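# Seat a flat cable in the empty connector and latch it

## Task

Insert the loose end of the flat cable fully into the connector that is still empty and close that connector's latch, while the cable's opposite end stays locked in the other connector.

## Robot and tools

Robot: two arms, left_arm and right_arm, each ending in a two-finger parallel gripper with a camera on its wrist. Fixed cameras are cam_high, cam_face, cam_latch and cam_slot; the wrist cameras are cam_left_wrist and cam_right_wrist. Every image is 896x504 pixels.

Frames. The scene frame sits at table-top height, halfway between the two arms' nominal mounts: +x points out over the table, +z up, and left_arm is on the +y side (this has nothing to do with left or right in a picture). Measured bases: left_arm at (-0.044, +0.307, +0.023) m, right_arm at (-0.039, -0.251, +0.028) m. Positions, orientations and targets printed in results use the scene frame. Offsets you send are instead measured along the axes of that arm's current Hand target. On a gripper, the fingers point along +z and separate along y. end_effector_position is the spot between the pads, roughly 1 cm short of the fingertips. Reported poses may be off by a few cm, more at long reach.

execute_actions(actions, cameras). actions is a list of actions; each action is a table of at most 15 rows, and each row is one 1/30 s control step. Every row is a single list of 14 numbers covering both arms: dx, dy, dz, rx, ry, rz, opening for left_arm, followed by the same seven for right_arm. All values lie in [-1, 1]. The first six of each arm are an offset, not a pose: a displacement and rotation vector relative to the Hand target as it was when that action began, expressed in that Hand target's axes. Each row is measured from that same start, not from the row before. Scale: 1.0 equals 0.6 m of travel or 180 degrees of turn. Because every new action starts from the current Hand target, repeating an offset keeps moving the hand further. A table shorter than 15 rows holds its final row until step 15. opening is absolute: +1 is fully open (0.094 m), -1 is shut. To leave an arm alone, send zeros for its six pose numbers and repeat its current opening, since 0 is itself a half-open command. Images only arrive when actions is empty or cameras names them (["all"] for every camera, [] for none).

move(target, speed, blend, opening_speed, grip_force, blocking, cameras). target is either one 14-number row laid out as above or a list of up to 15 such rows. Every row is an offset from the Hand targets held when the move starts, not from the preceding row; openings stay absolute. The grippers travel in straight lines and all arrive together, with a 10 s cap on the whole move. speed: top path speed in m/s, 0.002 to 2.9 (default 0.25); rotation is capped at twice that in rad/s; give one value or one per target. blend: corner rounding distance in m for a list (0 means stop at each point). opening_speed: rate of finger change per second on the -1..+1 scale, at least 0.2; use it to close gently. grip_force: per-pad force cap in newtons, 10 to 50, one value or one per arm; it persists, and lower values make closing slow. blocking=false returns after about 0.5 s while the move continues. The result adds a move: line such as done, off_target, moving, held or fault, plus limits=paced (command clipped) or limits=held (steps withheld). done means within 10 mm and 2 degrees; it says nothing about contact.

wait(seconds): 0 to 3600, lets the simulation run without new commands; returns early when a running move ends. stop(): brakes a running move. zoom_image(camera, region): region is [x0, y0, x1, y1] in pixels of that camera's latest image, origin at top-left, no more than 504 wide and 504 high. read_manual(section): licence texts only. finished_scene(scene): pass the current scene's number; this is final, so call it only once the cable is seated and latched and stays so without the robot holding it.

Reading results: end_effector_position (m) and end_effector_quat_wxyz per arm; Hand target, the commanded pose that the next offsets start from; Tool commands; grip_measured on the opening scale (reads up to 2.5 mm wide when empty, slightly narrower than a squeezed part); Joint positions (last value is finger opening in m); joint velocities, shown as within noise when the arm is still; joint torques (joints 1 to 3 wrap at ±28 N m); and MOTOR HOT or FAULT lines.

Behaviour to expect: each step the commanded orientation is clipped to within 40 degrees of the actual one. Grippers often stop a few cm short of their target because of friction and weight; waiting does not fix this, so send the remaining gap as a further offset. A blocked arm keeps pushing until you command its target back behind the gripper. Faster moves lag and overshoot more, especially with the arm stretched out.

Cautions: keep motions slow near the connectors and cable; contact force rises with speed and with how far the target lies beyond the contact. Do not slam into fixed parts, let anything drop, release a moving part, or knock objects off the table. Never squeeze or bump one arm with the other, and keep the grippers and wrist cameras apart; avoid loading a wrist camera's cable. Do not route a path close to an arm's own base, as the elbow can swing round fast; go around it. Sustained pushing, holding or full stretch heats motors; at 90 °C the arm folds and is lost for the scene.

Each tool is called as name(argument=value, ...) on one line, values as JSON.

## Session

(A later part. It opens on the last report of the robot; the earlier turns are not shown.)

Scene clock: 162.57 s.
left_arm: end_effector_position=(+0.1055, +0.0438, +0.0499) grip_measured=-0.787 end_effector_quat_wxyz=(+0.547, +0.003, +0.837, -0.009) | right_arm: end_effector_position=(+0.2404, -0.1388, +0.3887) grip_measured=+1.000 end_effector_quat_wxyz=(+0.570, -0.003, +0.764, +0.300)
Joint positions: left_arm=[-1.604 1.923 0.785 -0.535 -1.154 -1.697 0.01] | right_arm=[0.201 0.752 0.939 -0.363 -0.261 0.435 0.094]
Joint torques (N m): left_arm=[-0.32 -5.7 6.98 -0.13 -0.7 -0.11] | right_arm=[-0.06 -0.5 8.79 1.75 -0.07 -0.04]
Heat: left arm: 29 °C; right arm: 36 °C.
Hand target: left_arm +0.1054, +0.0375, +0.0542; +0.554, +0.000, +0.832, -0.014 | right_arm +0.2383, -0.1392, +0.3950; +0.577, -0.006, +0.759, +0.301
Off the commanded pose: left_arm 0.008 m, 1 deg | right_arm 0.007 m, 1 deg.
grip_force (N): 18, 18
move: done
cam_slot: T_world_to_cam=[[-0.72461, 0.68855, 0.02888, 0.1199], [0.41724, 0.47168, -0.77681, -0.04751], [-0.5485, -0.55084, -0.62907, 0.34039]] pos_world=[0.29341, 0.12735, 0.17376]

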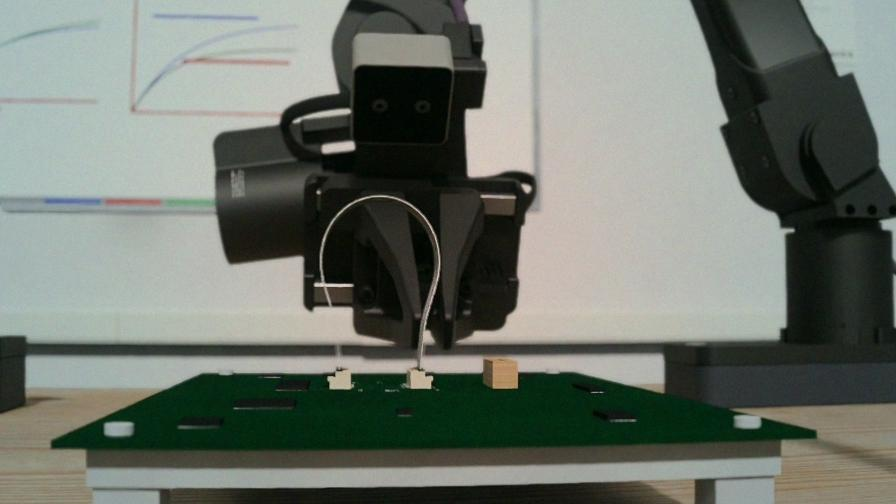

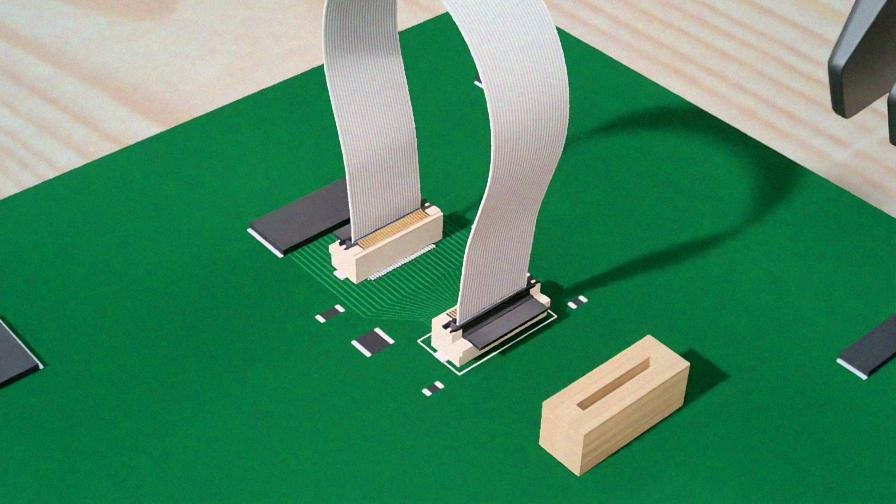

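execute_actions(actions=[])

zoom_image(camera="cam_slot", region=[425, 280, 565, 370])

zoom_image(camera="cam_face", region=[400, 200, 520, 300])

zoom_image(camera="cam_latch", region=[400, 360, 460, 395])

Scene clock: 164.77 s.
left_arm: end_effector_position=(+0.1055, +0.0439, +0.0499) grip_measured=-0.787 end_effector_quat_wxyz=(+0.547, +0.002, +0.837, -0.009) | right_arm: end_effector_position=(+0.2404, -0.1388, +0.3887) grip_measured=+1.000 end_effector_quat_wxyz=(+0.570, -0.003, +0.764, +0.300)
Joint positions: left_arm=[-1.604 1.923 0.785 -0.535 -1.154 -1.697 0.01] | right_arm=[0.201 0.752 0.939 -0.363 -0.261 0.435 0.094]
Joint velocities: within noise
Joint torques (N m): left_arm=[-0.36 -5.72 6.99 -0.11 -0.69 -0.11] | right_arm=[-0.12 -0.51 8.75 1.75 -0.05 -0.04]
Heat: left arm: 29 °C; right arm: 36 °C.
Hand target: left_arm +0.1054, +0.0374, +0.0542; +0.554, +0.000, +0.832, -0.014 | right_arm +0.2383, -0.1392, +0.3950; +0.577, -0.006, +0.759, +0.301
Tool commands: left_gripper/opening=-0.785 right_gripper/opening=+1.0
Off the commanded pose: left_arm 0.008 m, 1 deg | right_arm 0.007 m, 1 deg.
grip_force (N): 18, 18
camera_calibration:
cam_slot: T_world_to_cam=[[-0.72461, 0.68855, 0.02888, 0.1199], [0.41724, 0.47168, -0.77681, -0.04751], [-0.5485, -0.55084, -0.62907, 0.34039]] pos_world=[0.29341, 0.12735, 0.17376]
cam_left_wrist: T_world_to_cam=[[-0.02837, -0.9996, -0.00002, 0.04632], [-0.74099, 0.02104, -0.67118, 0.15004], [0.67091, -0.01903, -0.74129, 0.06108]] pos_world=[0.07151, 0.04431, 0.14598]
cam_right_wrist: T_world_to_cam=[[0.35884, -0.83686, -0.41341, -0.0457], [-0.68658, 0.0634, -0.72429, 0.4911], [0.63233, 0.54374, -0.55182, 0.22898]] pos_world=[0.20879, -0.19388, 0.46316]

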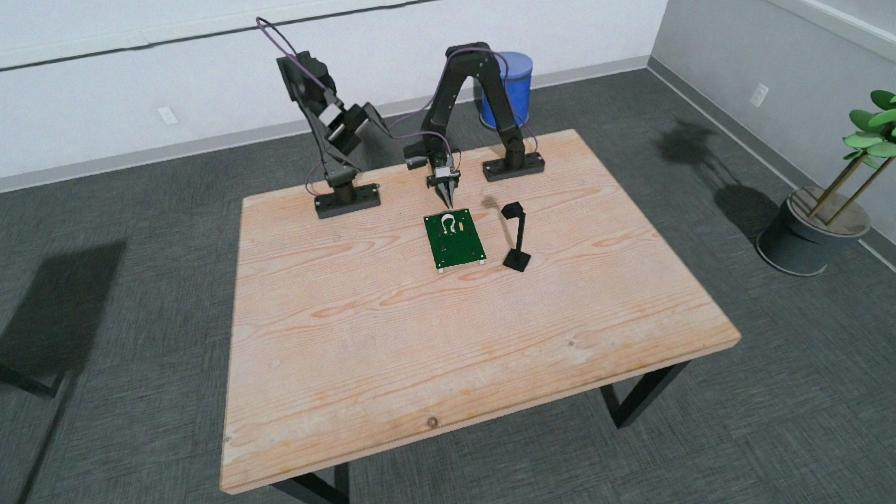

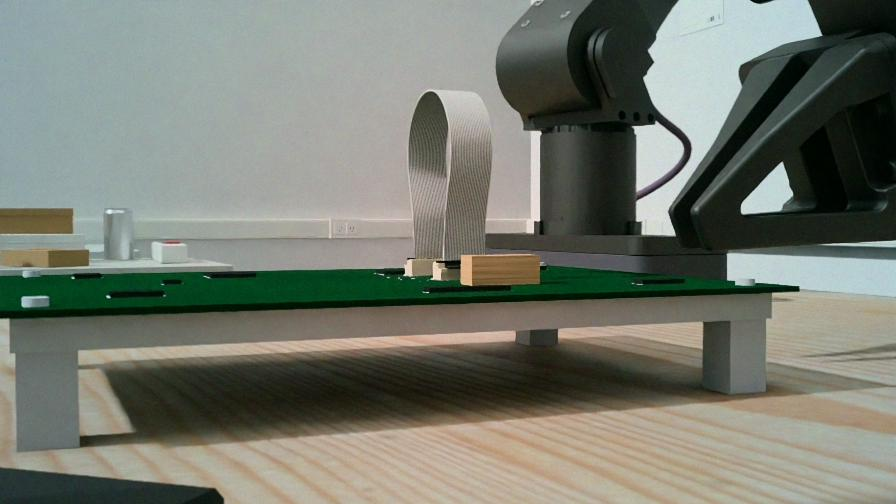

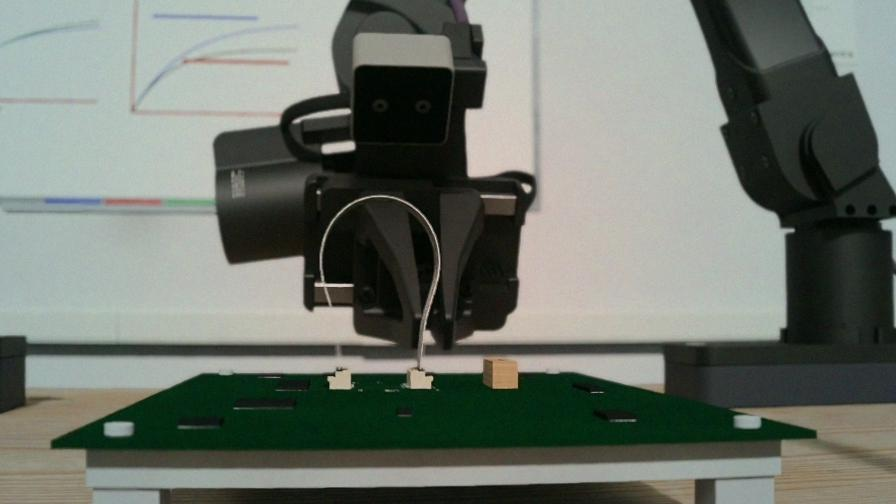

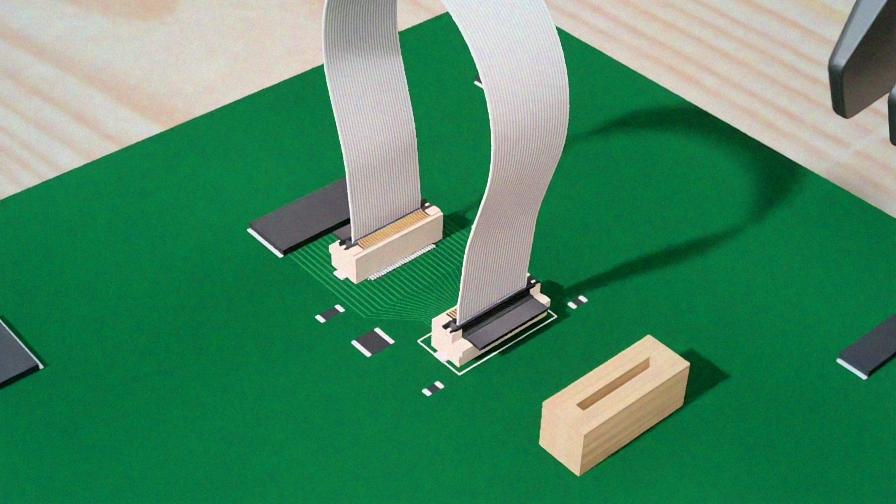

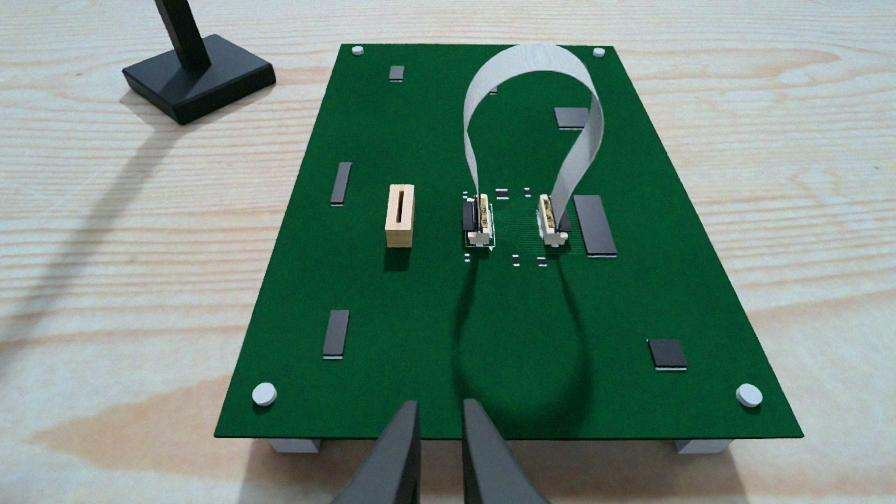

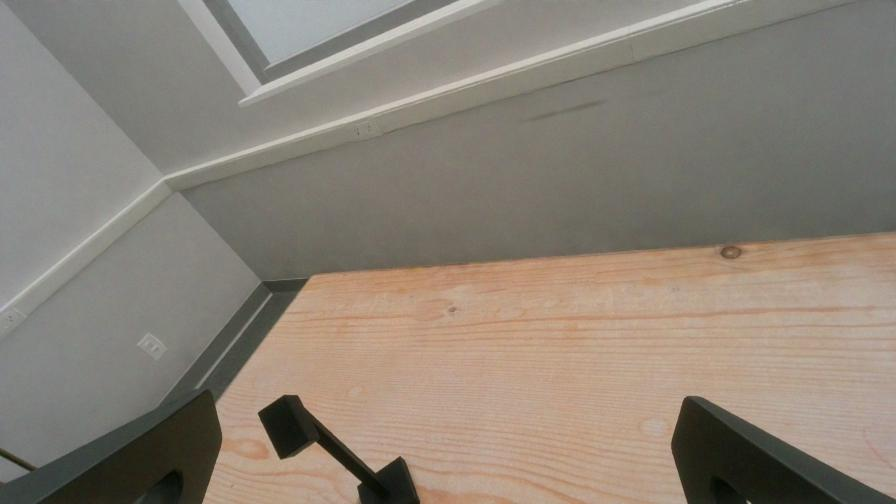

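Scaled by 3.600 from the camera's image (finer frame: 1280x720).

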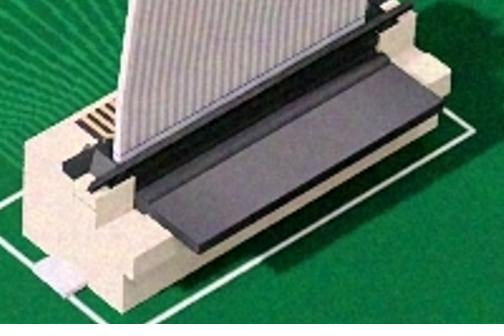

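Scaled by 4.200 from the camera's image (finer frame: 1280x720).

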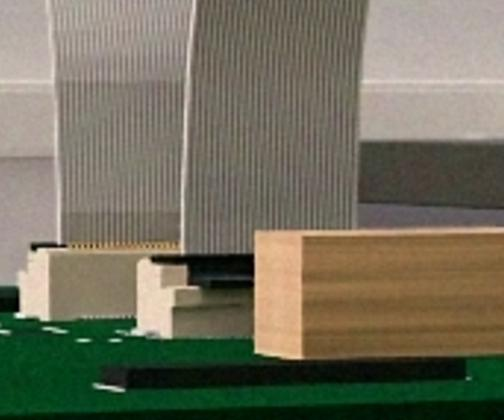

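Scaled by 8.400 from the camera's image (finer frame: 1280x720).

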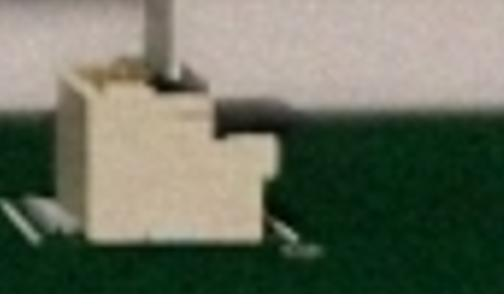

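zoom_image(camera="cam_latch", region=[420, 364, 440, 380])

zoom_image(camera="cam_latch", region=[321, 364, 341, 380])

zoom_image(camera="cam_slot", region=[455, 305, 500, 360])

zoom_image(camera="cam_left_wrist", region=[440, 170, 600, 270])

Scaled by 25.200 from the camera's image (finer frame: 1280x720).

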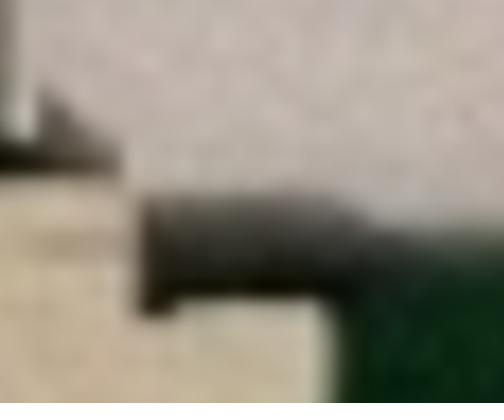

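Scaled by 25.200 from the camera's image (finer frame: 1280x720).

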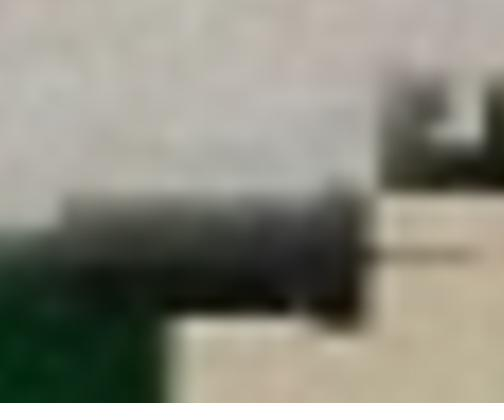

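Scaled by 9.164 from the camera's image (finer frame: 1280x720).

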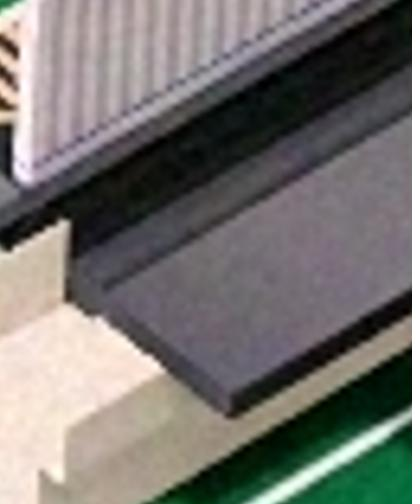

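Scaled by 3.150 from the camera's image (finer frame: 1280x720).

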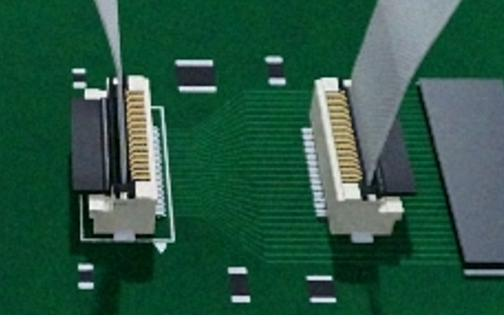

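zoom_image(camera="cam_slot", region=[335, 190, 450, 290])

zoom_image(camera="cam_slot", region=[440, 260, 560, 350])

zoom_image(camera="cam_left_wrist", region=[450, 180, 500, 260])

zoom_image(camera="cam_left_wrist", region=[530, 180, 580, 260])

Scaled by 4.383 from the camera's image (finer frame: 1280x720).

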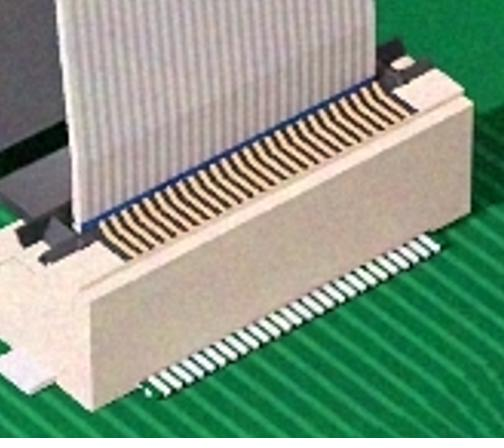

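Scaled by 4.200 from the camera's image (finer frame: 1280x720).

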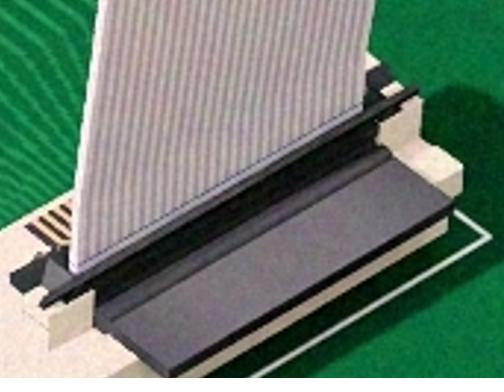

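Scaled by 6.300 from the camera's image (finer frame: 1280x720).

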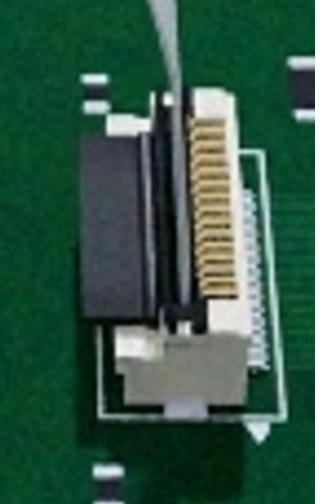

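Scaled by 6.300 from the camera's image (finer frame: 1280x720).

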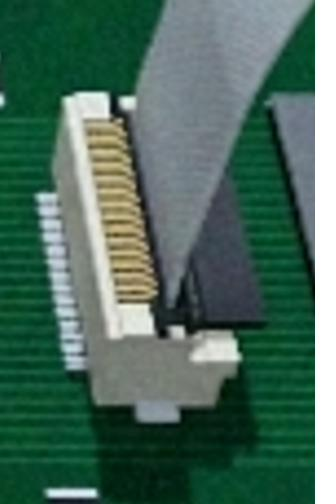

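finished_scene(scene=2)

The scene is finished: the task was done.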